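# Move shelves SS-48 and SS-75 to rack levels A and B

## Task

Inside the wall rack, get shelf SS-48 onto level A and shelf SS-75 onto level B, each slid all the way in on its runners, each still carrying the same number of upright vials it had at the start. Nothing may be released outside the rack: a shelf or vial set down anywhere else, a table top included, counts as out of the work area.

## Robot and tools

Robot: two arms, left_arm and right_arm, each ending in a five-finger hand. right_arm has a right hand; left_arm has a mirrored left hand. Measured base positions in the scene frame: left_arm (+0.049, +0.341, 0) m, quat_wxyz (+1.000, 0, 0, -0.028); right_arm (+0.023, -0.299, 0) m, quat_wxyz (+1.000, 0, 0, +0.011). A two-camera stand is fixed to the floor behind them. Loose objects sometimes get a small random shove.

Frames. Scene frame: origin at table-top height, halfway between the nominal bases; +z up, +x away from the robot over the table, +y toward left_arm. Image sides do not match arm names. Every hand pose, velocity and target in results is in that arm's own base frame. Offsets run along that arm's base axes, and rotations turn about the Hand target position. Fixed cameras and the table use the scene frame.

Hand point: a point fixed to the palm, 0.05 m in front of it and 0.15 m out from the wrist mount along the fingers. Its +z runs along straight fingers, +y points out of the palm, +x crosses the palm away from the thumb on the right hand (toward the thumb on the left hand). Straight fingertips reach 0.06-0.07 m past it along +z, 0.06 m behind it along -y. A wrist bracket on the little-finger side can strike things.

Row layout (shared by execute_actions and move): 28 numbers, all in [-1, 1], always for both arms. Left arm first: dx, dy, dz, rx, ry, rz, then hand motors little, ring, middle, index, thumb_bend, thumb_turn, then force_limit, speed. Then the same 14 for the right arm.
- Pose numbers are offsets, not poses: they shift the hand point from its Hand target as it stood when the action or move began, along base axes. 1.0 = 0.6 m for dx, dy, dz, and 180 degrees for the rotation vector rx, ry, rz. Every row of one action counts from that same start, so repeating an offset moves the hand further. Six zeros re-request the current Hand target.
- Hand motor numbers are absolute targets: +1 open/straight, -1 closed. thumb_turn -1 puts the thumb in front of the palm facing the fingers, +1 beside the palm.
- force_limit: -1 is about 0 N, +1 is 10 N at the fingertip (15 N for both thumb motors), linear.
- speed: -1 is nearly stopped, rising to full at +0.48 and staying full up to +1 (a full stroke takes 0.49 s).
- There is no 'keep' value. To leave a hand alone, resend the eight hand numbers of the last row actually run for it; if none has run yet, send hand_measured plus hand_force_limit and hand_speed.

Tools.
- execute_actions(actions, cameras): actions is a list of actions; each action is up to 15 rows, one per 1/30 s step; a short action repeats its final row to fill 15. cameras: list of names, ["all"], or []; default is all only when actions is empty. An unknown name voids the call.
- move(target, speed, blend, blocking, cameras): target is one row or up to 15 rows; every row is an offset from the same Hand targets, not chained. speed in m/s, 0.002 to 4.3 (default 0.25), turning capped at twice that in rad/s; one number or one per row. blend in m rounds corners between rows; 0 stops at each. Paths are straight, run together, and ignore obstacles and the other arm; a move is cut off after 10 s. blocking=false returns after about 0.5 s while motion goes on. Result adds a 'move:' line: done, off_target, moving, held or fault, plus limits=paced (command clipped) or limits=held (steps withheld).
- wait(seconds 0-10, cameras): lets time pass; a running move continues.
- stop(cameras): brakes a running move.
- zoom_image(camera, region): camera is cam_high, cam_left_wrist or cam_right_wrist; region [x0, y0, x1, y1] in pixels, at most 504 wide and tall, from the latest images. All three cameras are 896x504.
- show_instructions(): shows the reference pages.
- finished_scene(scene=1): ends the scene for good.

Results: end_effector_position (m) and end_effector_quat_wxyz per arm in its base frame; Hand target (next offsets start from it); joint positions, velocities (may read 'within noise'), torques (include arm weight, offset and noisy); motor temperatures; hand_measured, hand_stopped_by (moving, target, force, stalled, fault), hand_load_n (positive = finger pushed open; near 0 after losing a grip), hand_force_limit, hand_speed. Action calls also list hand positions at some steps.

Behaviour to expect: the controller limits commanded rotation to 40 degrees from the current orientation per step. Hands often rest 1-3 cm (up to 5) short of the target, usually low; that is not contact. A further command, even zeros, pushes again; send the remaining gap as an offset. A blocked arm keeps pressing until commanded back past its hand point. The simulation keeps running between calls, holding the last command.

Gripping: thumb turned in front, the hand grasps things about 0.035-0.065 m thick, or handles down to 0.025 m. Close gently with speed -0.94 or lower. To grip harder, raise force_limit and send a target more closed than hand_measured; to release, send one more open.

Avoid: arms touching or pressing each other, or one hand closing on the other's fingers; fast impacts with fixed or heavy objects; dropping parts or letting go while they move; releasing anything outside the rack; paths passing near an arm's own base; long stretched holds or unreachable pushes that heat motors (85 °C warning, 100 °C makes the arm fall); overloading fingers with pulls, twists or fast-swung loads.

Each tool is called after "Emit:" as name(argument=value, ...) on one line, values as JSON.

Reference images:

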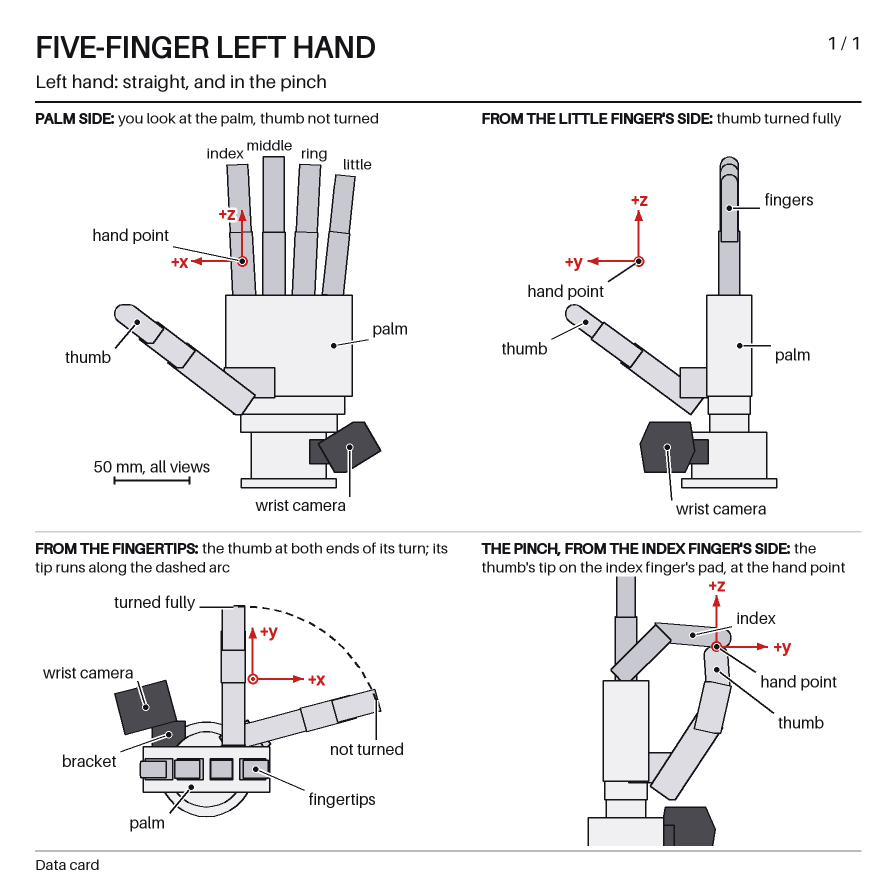

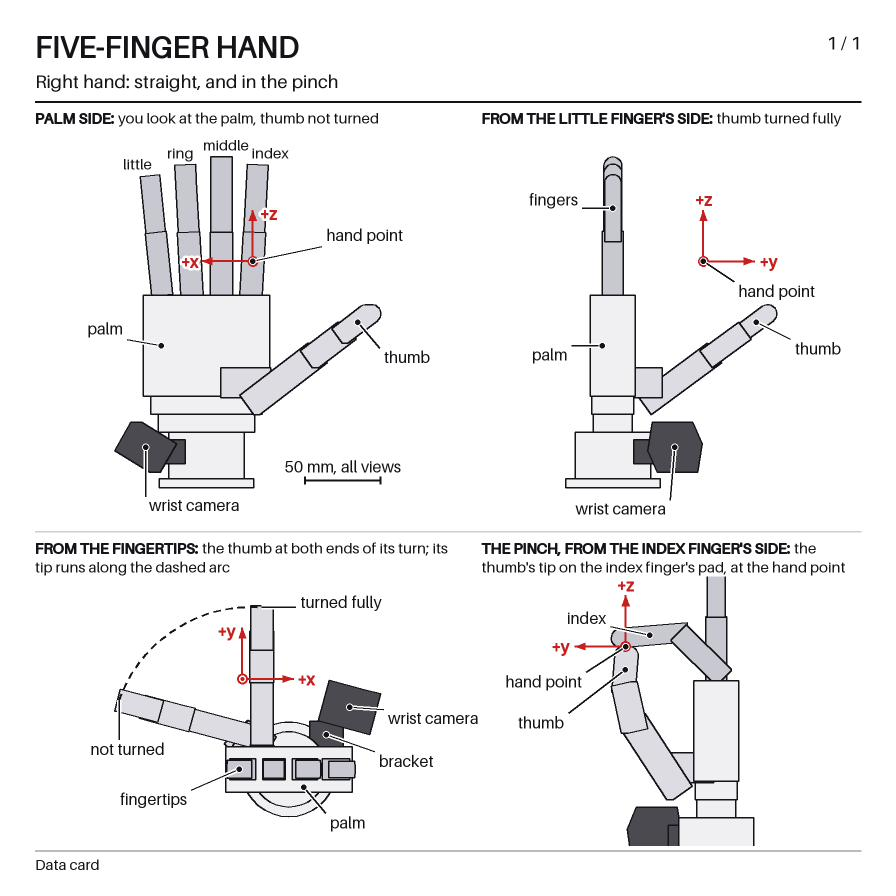

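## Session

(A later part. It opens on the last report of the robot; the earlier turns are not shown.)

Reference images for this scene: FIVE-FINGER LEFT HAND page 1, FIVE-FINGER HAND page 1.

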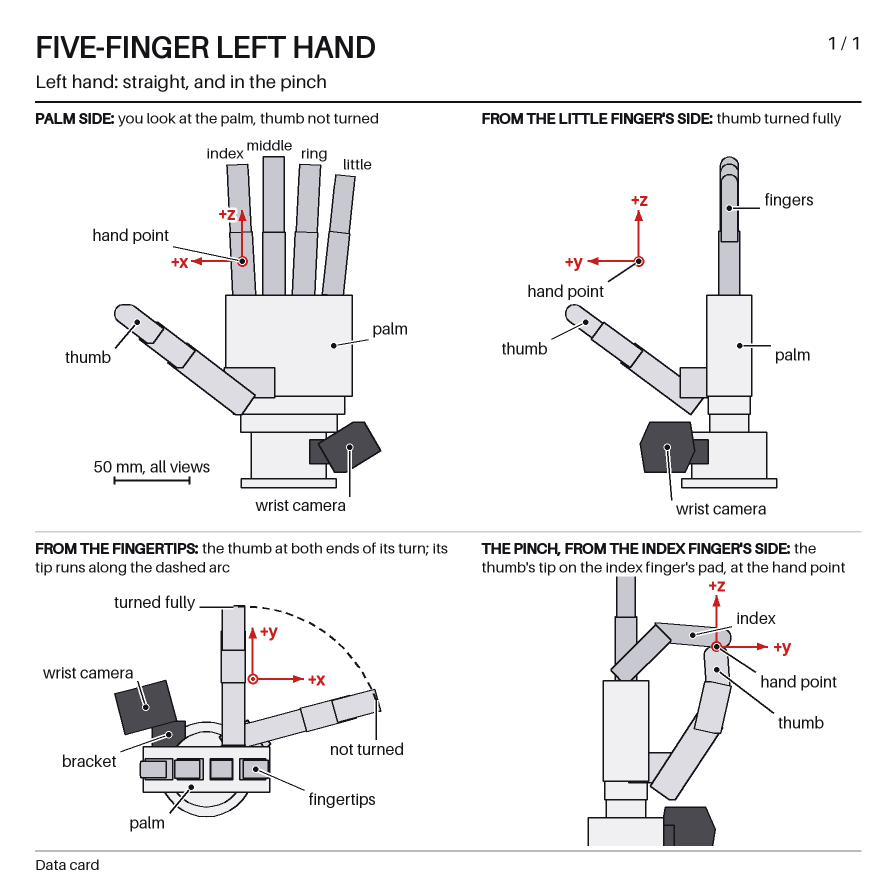

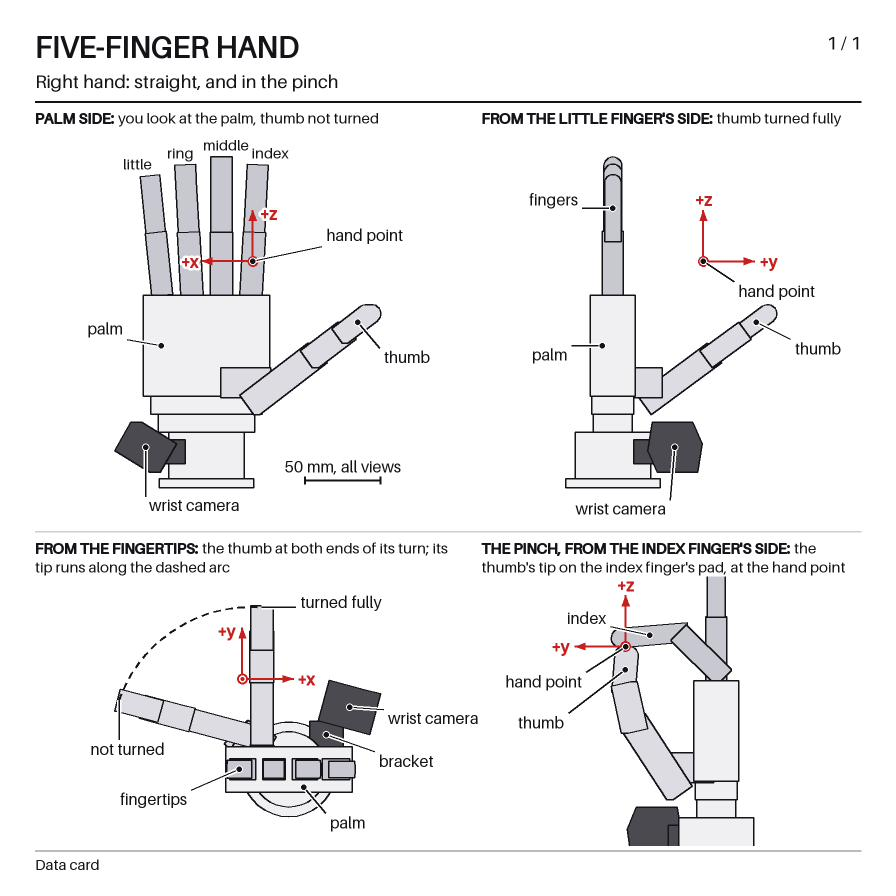

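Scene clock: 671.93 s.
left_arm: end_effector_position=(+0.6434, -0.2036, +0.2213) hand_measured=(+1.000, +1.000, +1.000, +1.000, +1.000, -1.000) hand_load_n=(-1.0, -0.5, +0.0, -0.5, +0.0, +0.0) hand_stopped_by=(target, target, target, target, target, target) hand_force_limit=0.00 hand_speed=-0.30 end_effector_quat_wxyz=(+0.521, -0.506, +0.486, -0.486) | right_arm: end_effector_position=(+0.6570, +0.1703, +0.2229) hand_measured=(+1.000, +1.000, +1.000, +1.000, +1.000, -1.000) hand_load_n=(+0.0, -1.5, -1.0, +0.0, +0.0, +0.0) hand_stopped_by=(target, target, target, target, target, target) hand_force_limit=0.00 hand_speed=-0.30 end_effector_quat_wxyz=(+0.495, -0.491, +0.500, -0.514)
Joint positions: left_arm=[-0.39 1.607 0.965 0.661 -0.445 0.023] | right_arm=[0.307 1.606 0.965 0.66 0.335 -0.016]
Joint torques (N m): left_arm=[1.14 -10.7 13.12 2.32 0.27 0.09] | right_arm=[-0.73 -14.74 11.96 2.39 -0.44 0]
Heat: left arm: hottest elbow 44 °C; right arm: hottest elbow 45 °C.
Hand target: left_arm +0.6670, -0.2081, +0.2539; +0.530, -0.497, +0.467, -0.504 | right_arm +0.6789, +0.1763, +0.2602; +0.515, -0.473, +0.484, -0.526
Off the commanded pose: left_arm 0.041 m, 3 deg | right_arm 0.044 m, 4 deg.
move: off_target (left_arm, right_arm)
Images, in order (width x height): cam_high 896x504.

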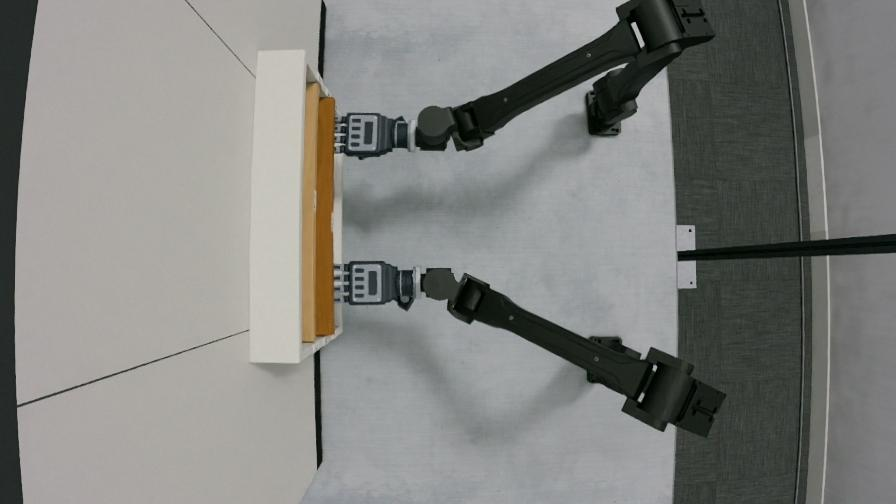

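Emit:
move(target=[0.033,0,-0.001,0,0,0, 1,1,1,1,1,-1, 0,-0.3, 0.033,0,-0.003,0,0,0, 1,1,1,1,1,-1,0,-0.3], cameras=["all"], speed=0.03)

Emit:
zoom_image(camera="cam_high", region=[290, 60, 350, 130])

Emit:
zoom_image(camera="cam_high", region=[290, 310, 350, 370])

Scene clock: 679.70 s.
left_arm: end_effector_position=(+0.6638, -0.2039, +0.2218) hand_measured=(+1.000, +1.000, +1.000, +1.000, +1.000, -1.000) hand_load_n=(-1.0, +0.0, +0.0, +0.0, -0.5, +0.0) hand_stopped_by=(target, target, target, target, target, target) hand_force_limit=0.00 hand_speed=-0.30 end_effector_quat_wxyz=(+0.522, -0.505, +0.485, -0.487) | right_arm: end_effector_position=(+0.6765, +0.1708, +0.2231) hand_measured=(+1.000, +1.000, +1.000, +1.000, +1.000, -1.000) hand_load_n=(+0.0, -1.5, -1.0, +0.0, +0.0, +0.0) hand_stopped_by=(target, target, target, target, target, target) hand_force_limit=0.00 hand_speed=-0.30 end_effector_quat_wxyz=(+0.497, -0.490, +0.499, -0.514)
Joint positions: left_arm=[-0.375 1.65 1.02 0.652 -0.43 0.023] | right_arm=[0.296 1.649 1.019 0.654 0.322 -0.016]
Joint torques (N m): left_arm=[1.32 -11.16 13.15 2.15 0.23 0.12] | right_arm=[-0.56 -15.15 12.08 2.33 -0.35 0.01]
Heat: left arm: hottest elbow 45 °C; right arm: hottest elbow 46 °C.
Hand target: left_arm +0.6868, -0.2081, +0.2535; +0.530, -0.497, +0.467, -0.504 | right_arm +0.6987, +0.1764, +0.2584; +0.515, -0.473, +0.484, -0.526
Off the commanded pose: left_arm 0.039 m, 3 deg | right_arm 0.042 m, 4 deg.
move: off_target (left_arm, right_arm)

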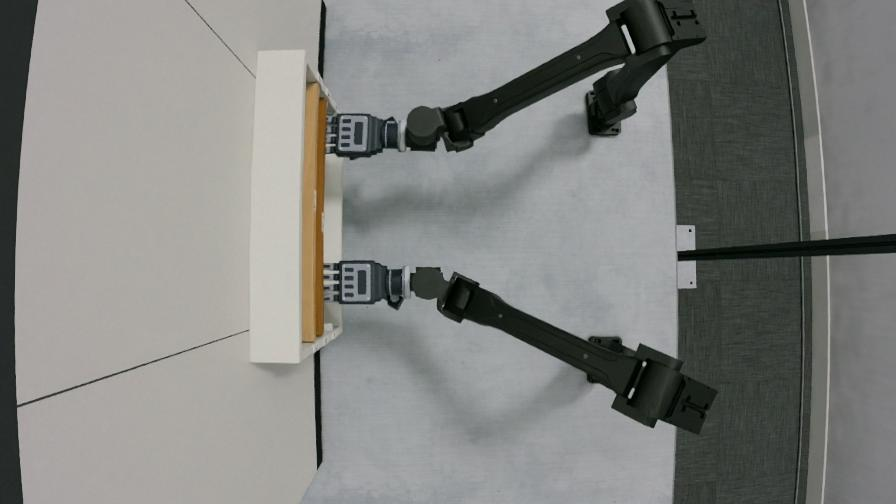

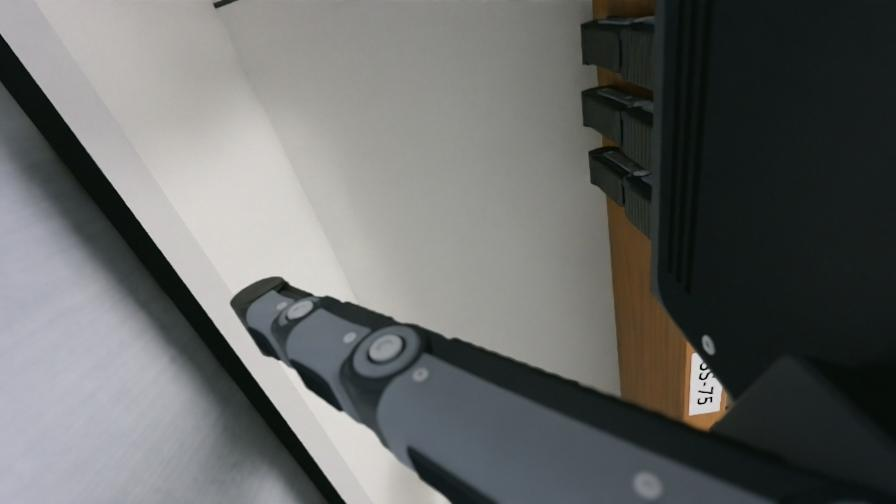

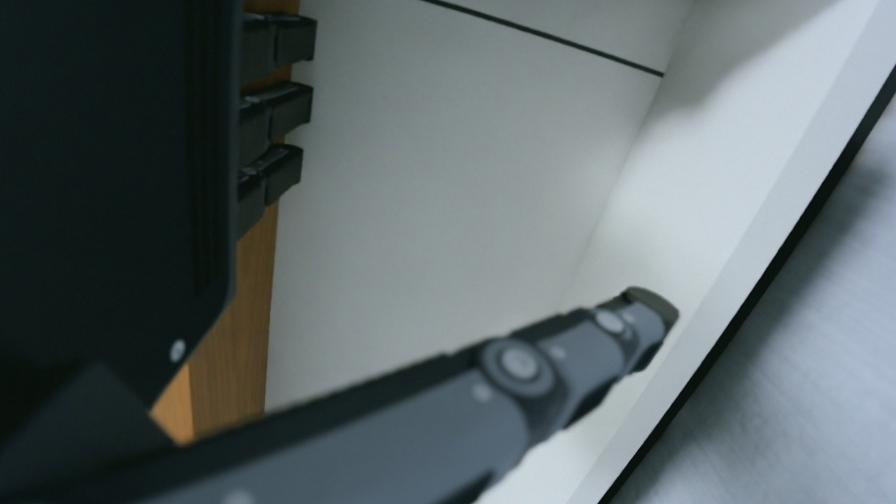

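Scaled by 7.200 from the camera's 896x504 image, which has a finer 1280x720 frame.

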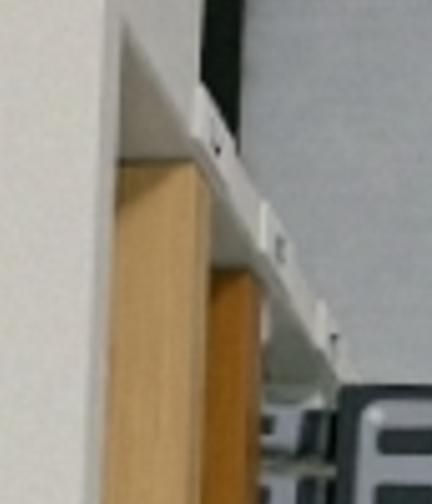

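Scaled by 8.400 from the camera's 896x504 image, which has a finer 1280x720 frame.

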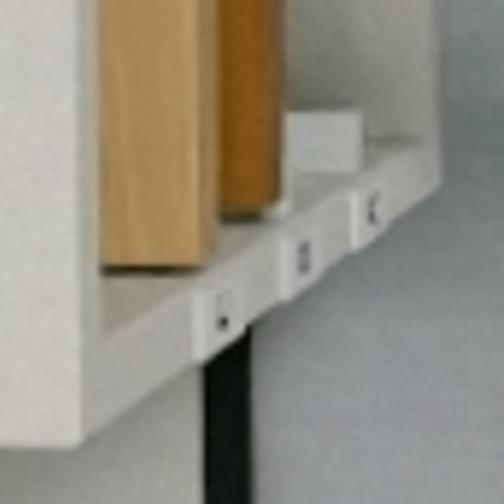

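Emit:
move(target=[0.0,0,-0.08,0,0,0, 1,1,1,1,1,-1, 0,-0.3, 0.0,0,-0.088,0,0.0,0, 1,1,1,1,1,-1,0,-0.3], cameras=["all"], speed=0.03)

Emit:
zoom_image(camera="cam_high", region=[290, 60, 350, 130])

Emit:
zoom_image(camera="cam_high", region=[290, 310, 350, 370])

Scene clock: 689.90 s.
left_arm: end_effector_position=(+0.6739, -0.2088, +0.2027) hand_measured=(+1.000, +1.000, +1.000, +1.000, +1.000, -1.000) hand_load_n=(-0.5, +0.0, +0.0, +0.0, +0.0, +0.0) hand_stopped_by=(target, target, target, target, target, target) hand_force_limit=0.00 hand_speed=-0.30 end_effector_quat_wxyz=(+0.525, -0.499, +0.475, -0.500) | right_arm: end_effector_position=(+0.6871, +0.1734, +0.2162) hand_measured=(+1.000, +1.000, +1.000, +1.000, +1.000, -1.000) hand_load_n=(+0.0, +0.0, +0.0, +0.0, +0.0, +0.0) hand_stopped_by=(target, target, target, target, target, target) hand_force_limit=0.00 hand_speed=-0.30 end_effector_quat_wxyz=(+0.515, -0.469, +0.489, -0.525)
Joint positions: left_arm=[-0.375 1.719 1.02 0.756 -0.425 0.023] | right_arm=[0.296 1.708 1.019 0.777 0.325 -0.016]
Joint torques (N m): left_arm=[1.2 -10.52 9.74 3.1 0.09 0.08] | right_arm=[-0.62 -12.92 8.68 2.99 -0.52 -0.01]
Heat: left arm: hottest elbow 45 °C; right arm: hottest elbow 45 °C.
Hand target: left_arm +0.6868, -0.2081, +0.2056; +0.530, -0.497, +0.467, -0.504 | right_arm +0.6987, +0.1764, +0.2057; +0.515, -0.473, +0.484, -0.526
Off the commanded pose: left_arm 0.013 m, 1 deg | right_arm 0.016 m, 1 deg.
move: off_target (left_arm, right_arm)

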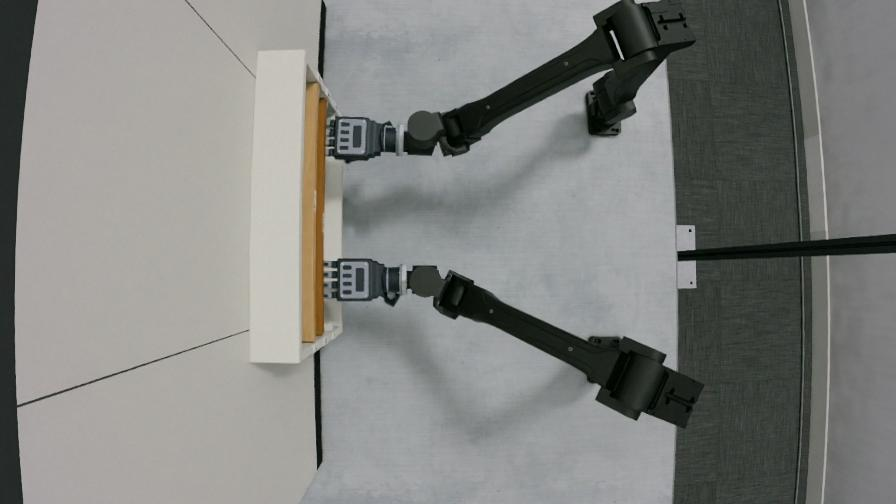

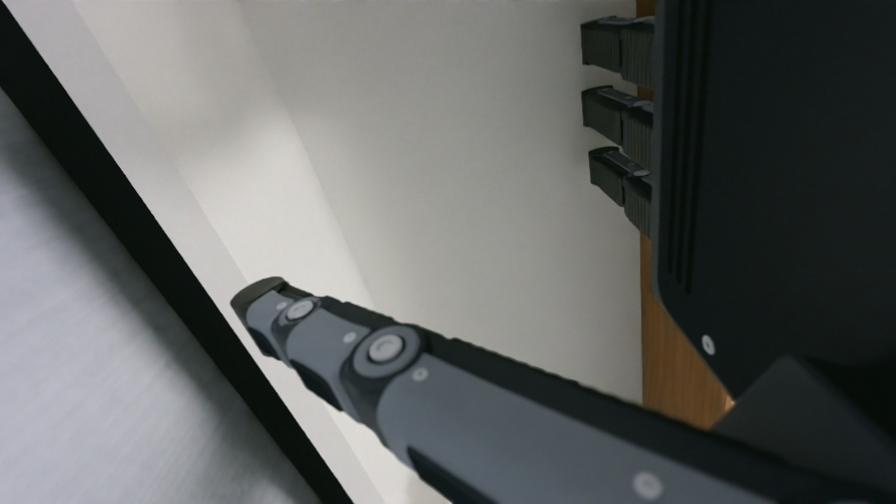

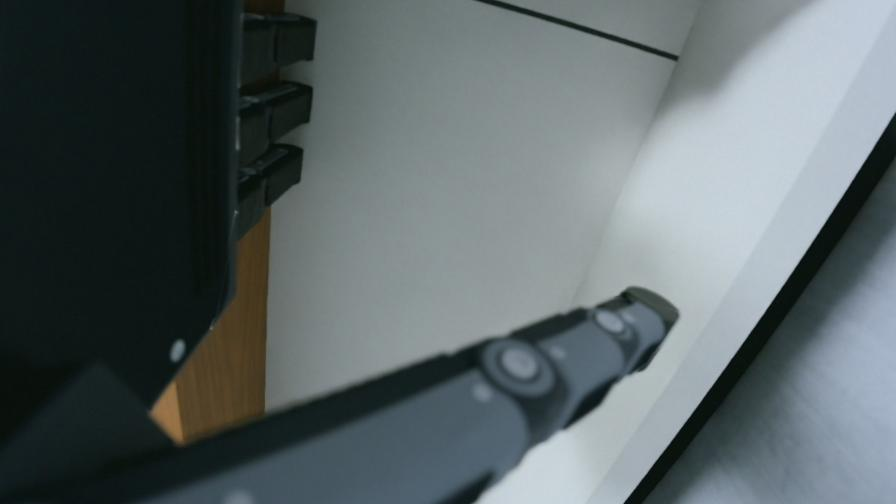

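Scaled by 7.200 from the camera's 896x504 image, which has a finer 1280x720 frame.

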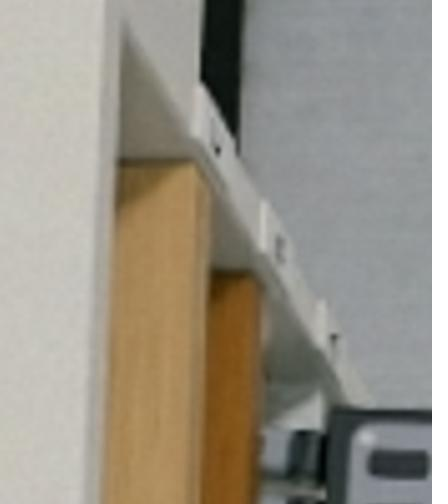

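Scaled by 8.400 from the camera's 896x504 image, which has a finer 1280x720 frame.

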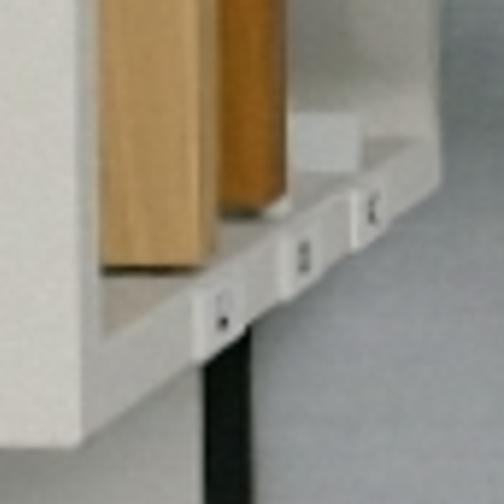

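Emit:
move(target=[-0.03,0,-0.015,0,0.015,0, 1,1,1,1,1,-1, 0,-0.3, -0.035,0,-0.04,0,0.02,0, 1,1,1,1,1,-1,0,-0.3], cameras=["all"], speed=0.03)

Scene clock: 695.23 s.
left_arm: end_effector_position=(+0.6732, -0.2072, +0.1983) hand_measured=(+1.000, +1.000, +1.000, +1.000, +1.000, -1.000) hand_load_n=(-0.5, +0.0, +0.0, +0.0, +0.0, +0.0) hand_stopped_by=(target, target, target, target, target, target) hand_force_limit=0.00 hand_speed=-0.30 end_effector_quat_wxyz=(+0.524, -0.504, +0.478, -0.493) | right_arm: end_effector_position=(+0.6809, +0.1716, +0.2022) hand_measured=(+1.000, +1.000, +1.000, +1.000, +1.000, -1.000) hand_load_n=(+0.0, -0.5, +0.0, +0.0, +0.0, +0.0) hand_stopped_by=(target, target, target, target, target, target) hand_force_limit=0.00 hand_speed=-0.30 end_effector_quat_wxyz=(+0.507, -0.478, +0.494, -0.521)
Joint positions: left_arm=[-0.375 1.719 1.02 0.739 -0.432 0.021] | right_arm=[0.296 1.708 0.997 0.77 0.325 -0.016]
Joint torques (N m): left_arm=[0.73 -13.33 6.56 1.68 -0.11 -0.11] | right_arm=[0.21 -14.97 6.15 1.8 -0.03 0.17]
Heat: left arm: hottest elbow 44 °C; right arm: hottest elbow 44 °C.
Hand target: left_arm +0.6688, -0.2081, +0.1966; +0.519, -0.508, +0.479, -0.492 | right_arm +0.6776, +0.1763, +0.1815; +0.499, -0.490, +0.500, -0.511
Off the commanded pose: left_arm 0.005 m, 1 deg | right_arm 0.021 m, 2 deg.
move: off_target (right_arm)

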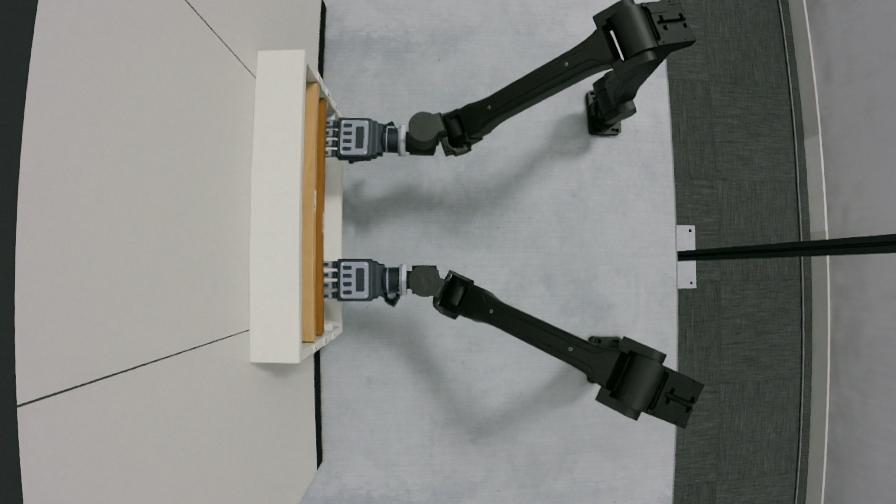

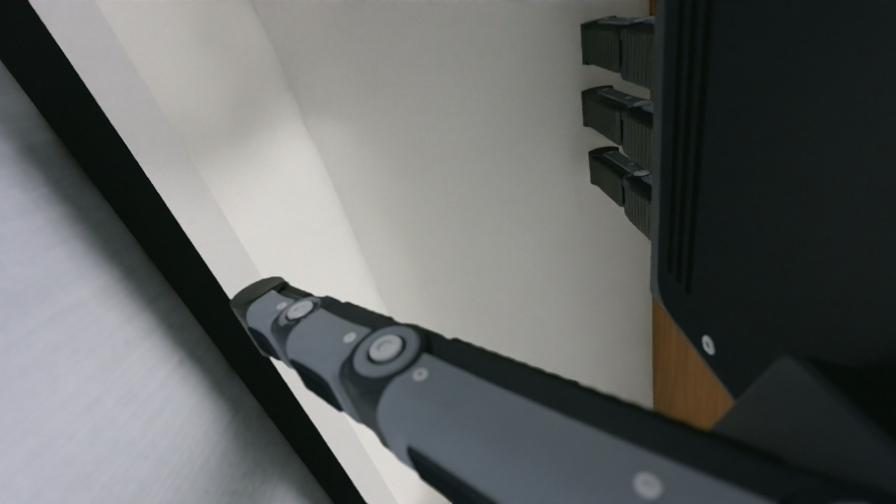

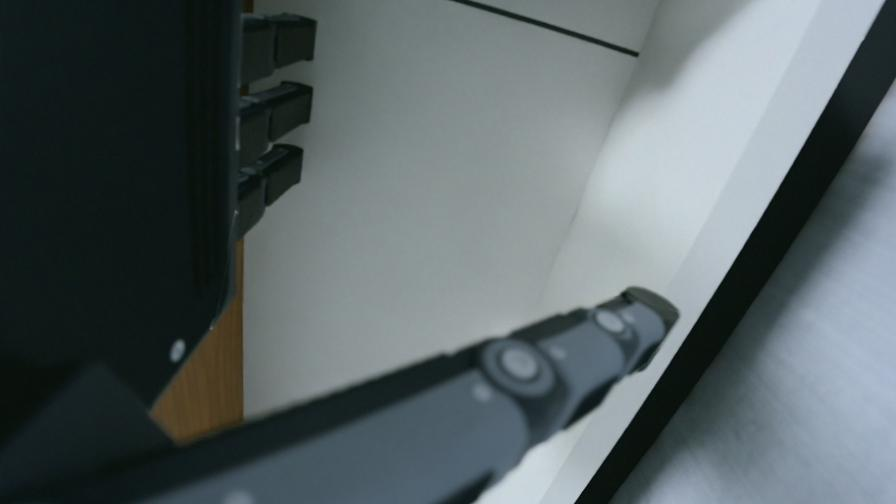

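Emit:
move(target=[-0.2,0,-0.01,0,0.0,0, 1,1,1,1,1,-1, 0,-0.3, -0.2,0,0.0,0,0.0,0, 1,1,1,1,1,-1,0,-0.3], cameras=["all"], speed=0.1)

Emit:
zoom_image(camera="cam_high", region=[250, 80, 390, 360])

Scene clock: 701.20 s.
left_arm: end_effector_position=(+0.5546, -0.2031, +0.1857) hand_measured=(+1.000, +1.000, +1.000, +1.000, +1.000, -1.000) hand_load_n=(-0.5, +0.0, +0.0, +0.0, +0.0, +0.0) hand_stopped_by=(target, target, target, target, target, target) hand_force_limit=0.00 hand_speed=-0.30 end_effector_quat_wxyz=(+0.522, -0.510, +0.485, -0.481) | right_arm: end_effector_position=(+0.5613, +0.1727, +0.1810) hand_measured=(+1.000, +1.000, +1.000, +1.000, +1.000, -1.000) hand_load_n=(+0.5, -0.5, +0.0, +0.0, +0.0, +0.0) hand_stopped_by=(target, target, target, target, target, target) hand_force_limit=0.00 hand_speed=-0.30 end_effector_quat_wxyz=(+0.493, -0.493, +0.501, -0.513)
Joint positions: left_arm=[-0.478 1.489 0.707 0.793 -0.543 0.021] | right_arm=[0.386 1.481 0.675 0.819 0.413 -0.016]
Joint torques (N m): left_arm=[0.15 -10.34 5.96 2.77 -0.14 -0.06] | right_arm=[0.26 -11.4 5.71 2.97 0.11 0.16]
Heat: left arm: hottest elbow 44 °C; right arm: hottest elbow 43 °C.
Hand target: left_arm +0.5488, -0.2080, +0.1904; +0.519, -0.508, +0.479, -0.492 | right_arm +0.5576, +0.1763, +0.1813; +0.499, -0.490, +0.500, -0.511
Off the commanded pose: left_arm 0.009 m, 1 deg | right_arm 0.005 m, 1 deg.
move: done

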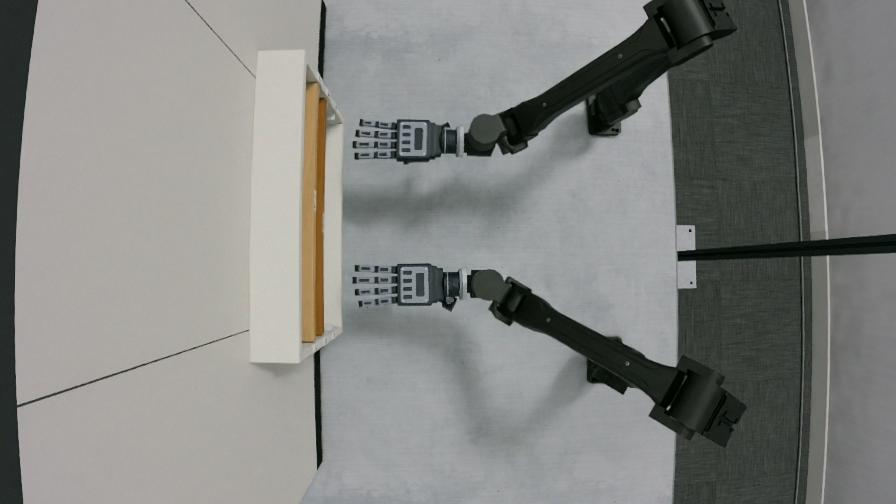

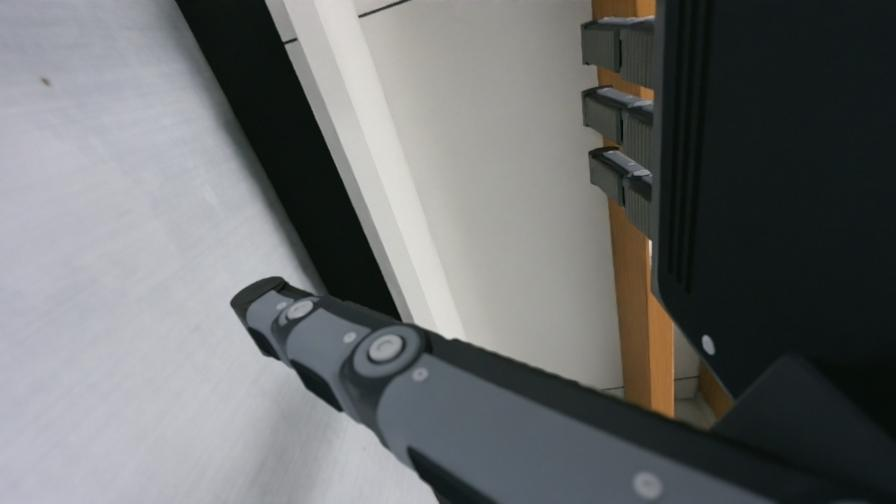

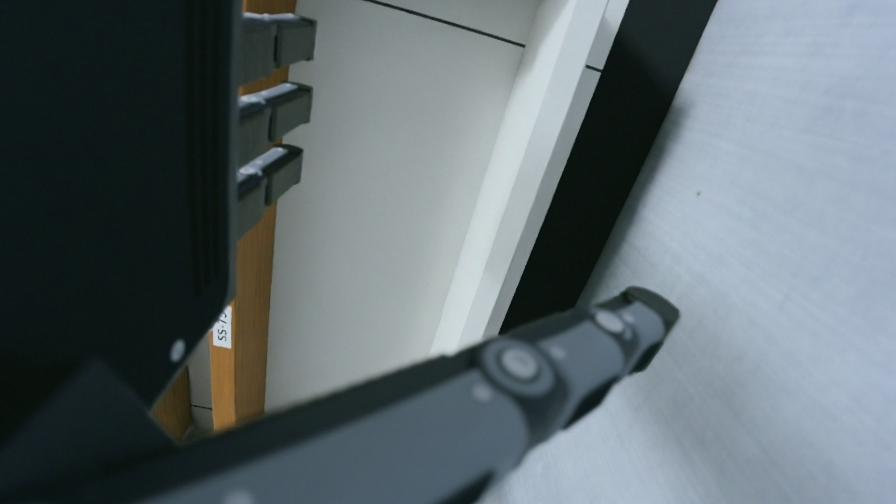

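Scaled by 1.800 from the camera's 896x504 image, which has a finer 1280x720 frame.

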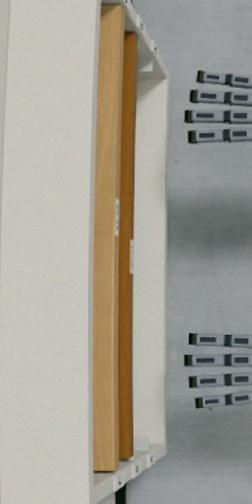

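Emit:
zoom_image(camera="cam_high", region=[300, 70, 350, 120])

Emit:
zoom_image(camera="cam_high", region=[300, 310, 350, 360])

Emit:
zoom_image(camera="cam_high", region=[295, 190, 345, 240])

Scaled by 10.080 from the camera's 896x504 image, which has a finer 1280x720 frame.

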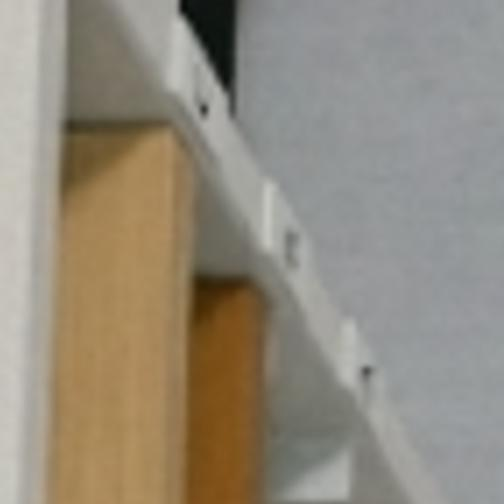

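Scaled by 10.080 from the camera's 896x504 image, which has a finer 1280x720 frame.

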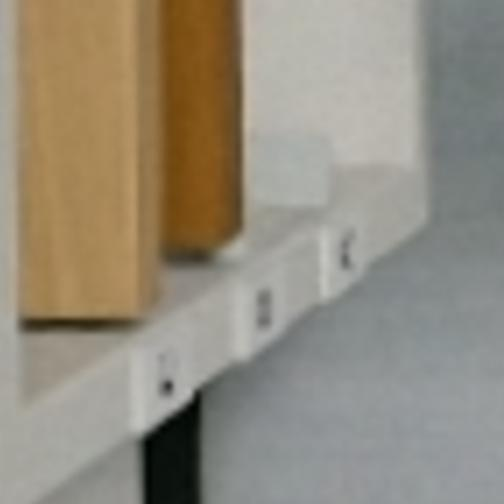

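Scaled by 10.080 from the camera's 896x504 image, which has a finer 1280x720 frame.

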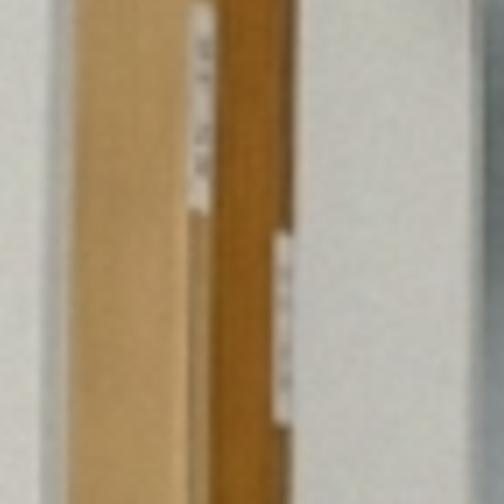

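Emit:
move(target=[-0.01,-0.0,0.18,0,0.0,0, 1,1,1,1,1,-1, 0,-0.3, -0.01,-0.0,0.195,0,0.0,0, 1,1,1,1,1,-1,0,-0.3], cameras=["all"], speed=0.1)

Scene clock: 741.40 s.
left_arm: end_effector_position=(+0.5360, -0.1952, +0.2684) hand_measured=(+1.000, +1.000, +1.000, +1.000, +1.000, -1.000) hand_load_n=(+0.0, +0.0, +0.0, +0.0, +0.0, +0.0) hand_stopped_by=(target, target, target, target, target, target) hand_force_limit=0.00 hand_speed=-0.30 end_effector_quat_wxyz=(+0.520, -0.513, +0.493, -0.472) | right_arm: end_effector_position=(+0.5423, +0.1665, +0.2718) hand_measured=(+1.000, +1.000, +1.000, +1.000, +1.000, -1.000) hand_load_n=(+0.0, +0.0, +0.0, +0.0, +0.0, +0.0) hand_stopped_by=(target, target, target, target, target, target) hand_force_limit=0.00 hand_speed=-0.30 end_effector_quat_wxyz=(+0.483, -0.502, +0.505, -0.509)
Joint positions: left_arm=[-0.483 1.268 0.78 0.473 -0.55 0.021] | right_arm=[0.39 1.237 0.765 0.457 0.419 -0.016]
Joint torques (N m): left_arm=[-0.38 -8.41 12.14 1.58 -0.13 -0.04] | right_arm=[0.5 -9.11 11.26 1.78 0.11 0.17]
Motor temperatures (°C): left_arm=[34 31 41 29 27 25] | right_arm=[28 32 38 28 28 27]
Heat: left arm: hottest elbow 41 °C; right arm: hottest elbow 38 °C.
Hand target: left_arm +0.5427, -0.2083, +0.2985; +0.519, -0.508, +0.479, -0.492 | right_arm +0.5516, +0.1764, +0.2985; +0.499, -0.490, +0.500, -0.511
Off the commanded pose: left_arm 0.033 m, 3 deg | right_arm 0.030 m, 2 deg.
move: off_target (left_arm, right_arm)

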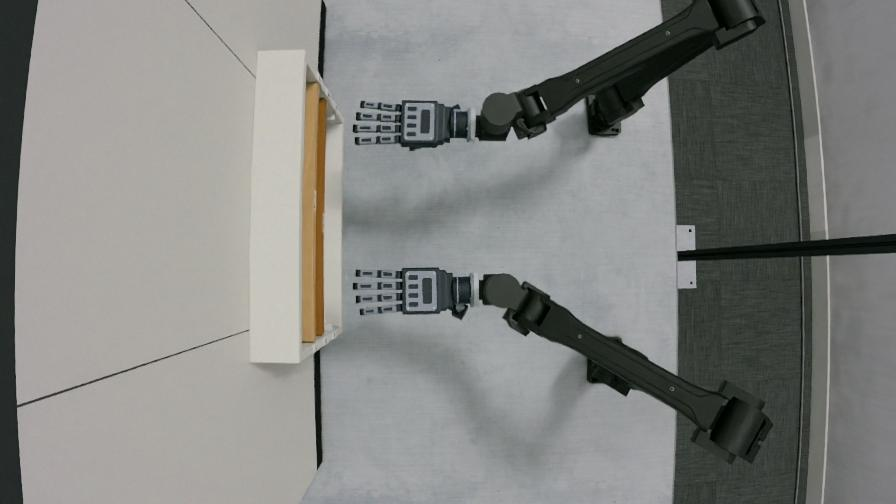

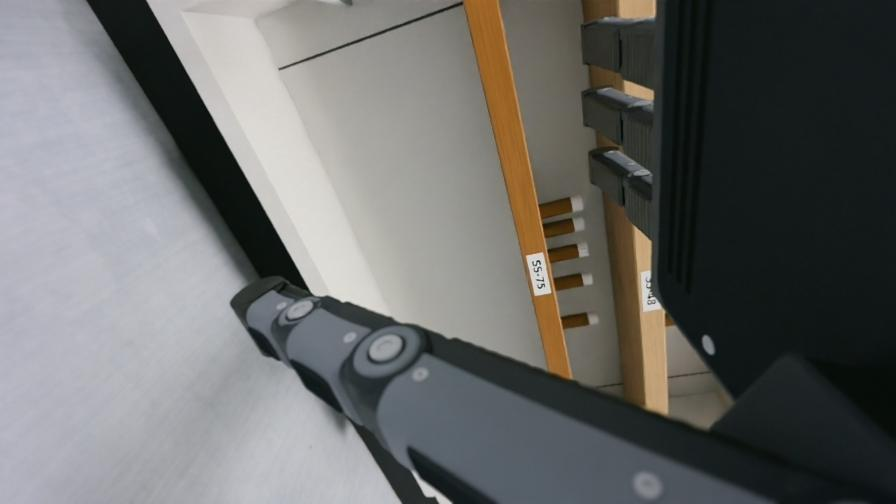

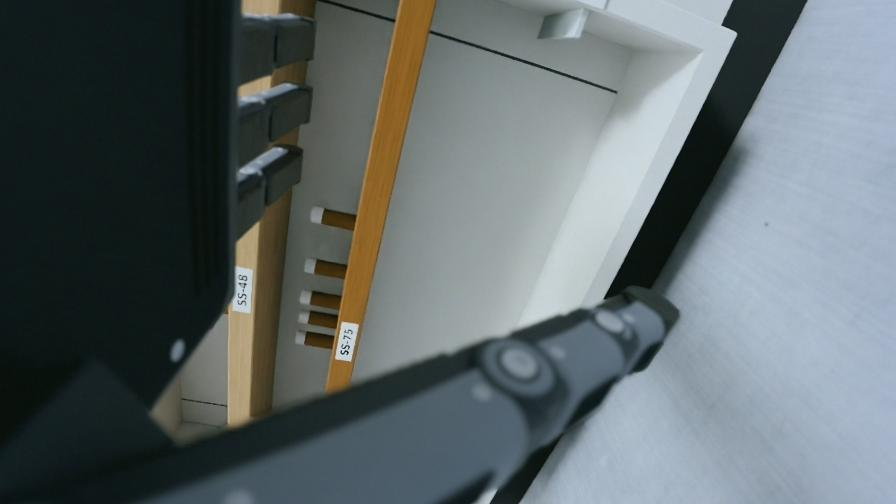

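Emit:
move(target=[0.13,0.0,0.0,0,-0.005,0, 1,1,1,1,1,-1, 0,-0.3, 0.13,0.0,-0.003,0,-0.007,0, 1,1,1,1,1,-1,0,-0.3], cameras=["all"], speed=0.08)

Scene clock: 748.37 s.
left_arm: end_effector_position=(+0.6012, -0.2081, +0.2756) hand_measured=(+1.000, +1.000, +1.000, +1.000, +1.000, -1.000) hand_load_n=(-0.5, +0.0, -0.5, +0.5, +0.0, +0.0) hand_stopped_by=(target, target, target, target, target, target) hand_force_limit=0.00 hand_speed=-0.30 end_effector_quat_wxyz=(+0.516, -0.506, +0.496, -0.482) | right_arm: end_effector_position=(+0.6119, +0.1753, +0.2706) hand_measured=(+1.000, +1.000, +1.000, +1.000, +1.000, -1.000) hand_load_n=(+0.0, +0.0, +0.0, +0.0, +0.0, +0.0) hand_stopped_by=(target, target, target, target, target, target) hand_force_limit=0.00 hand_speed=-0.30 end_effector_quat_wxyz=(+0.489, -0.502, +0.501, -0.507)
Joint positions: left_arm=[-0.431 1.427 0.944 0.478 -0.476 0.021] | right_arm=[0.344 1.423 0.927 0.488 0.36 -0.016]
Joint torques (N m): left_arm=[2.14 -8.41 12.31 2.92 0.07 -0.02] | right_arm=[-1.26 -11.46 11.25 2.99 -0.16 0.12]
Heat: left arm: hottest elbow 42 °C; right arm: hottest elbow 39 °C.
Hand target: left_arm +0.6207, -0.2081, +0.2984; +0.523, -0.504, +0.475, -0.496 | right_arm +0.6296, +0.1763, +0.2967; +0.505, -0.484, +0.495, -0.516
Off the commanded pose: left_arm 0.030 m, 3 deg | right_arm 0.032 m, 3 deg.
move: off_target (left_arm, right_arm)

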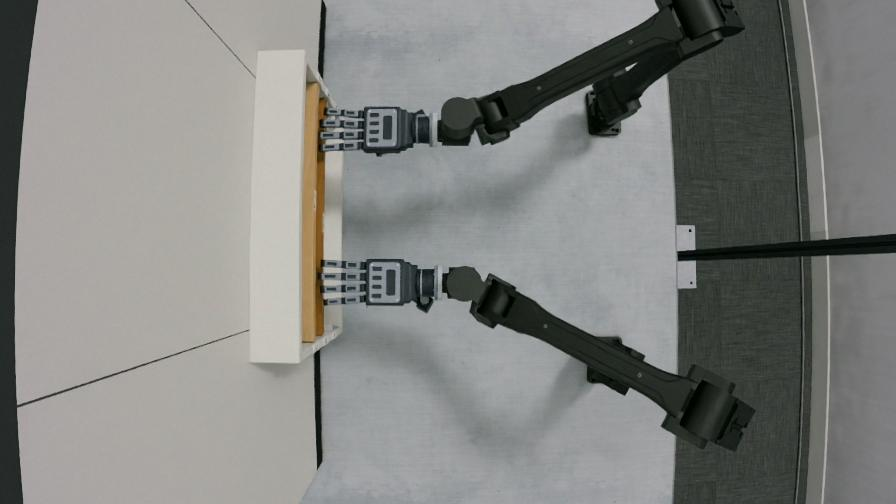

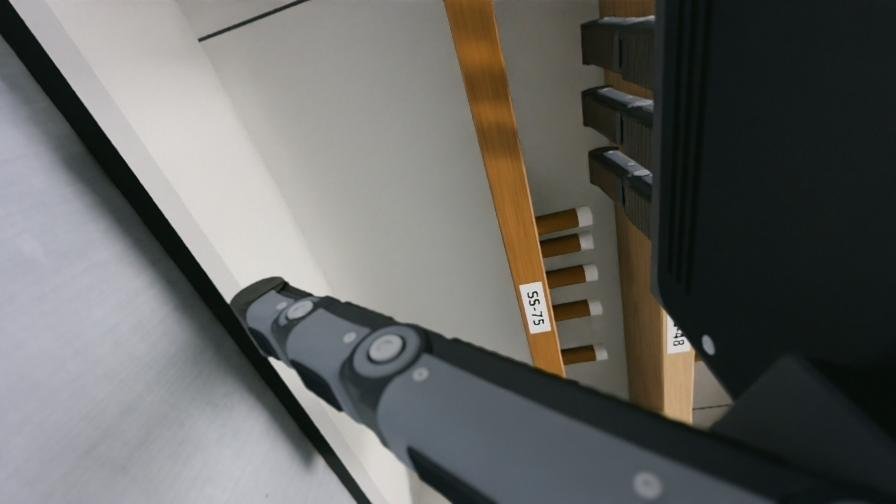

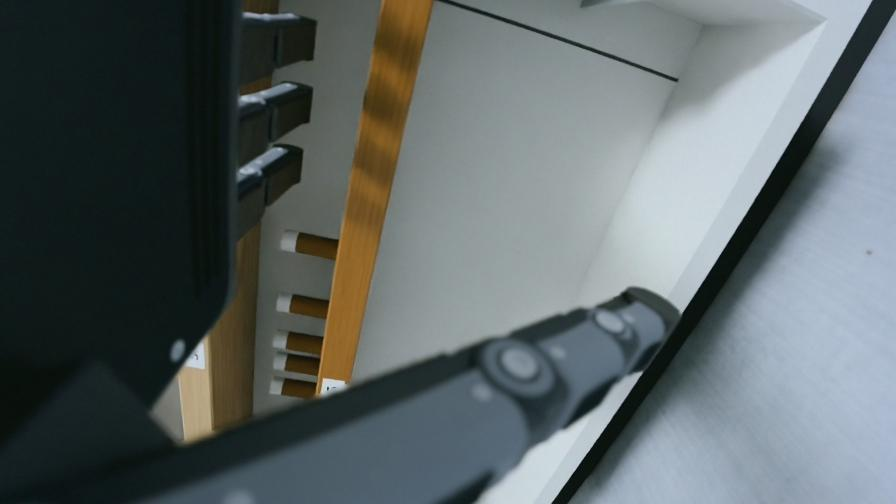

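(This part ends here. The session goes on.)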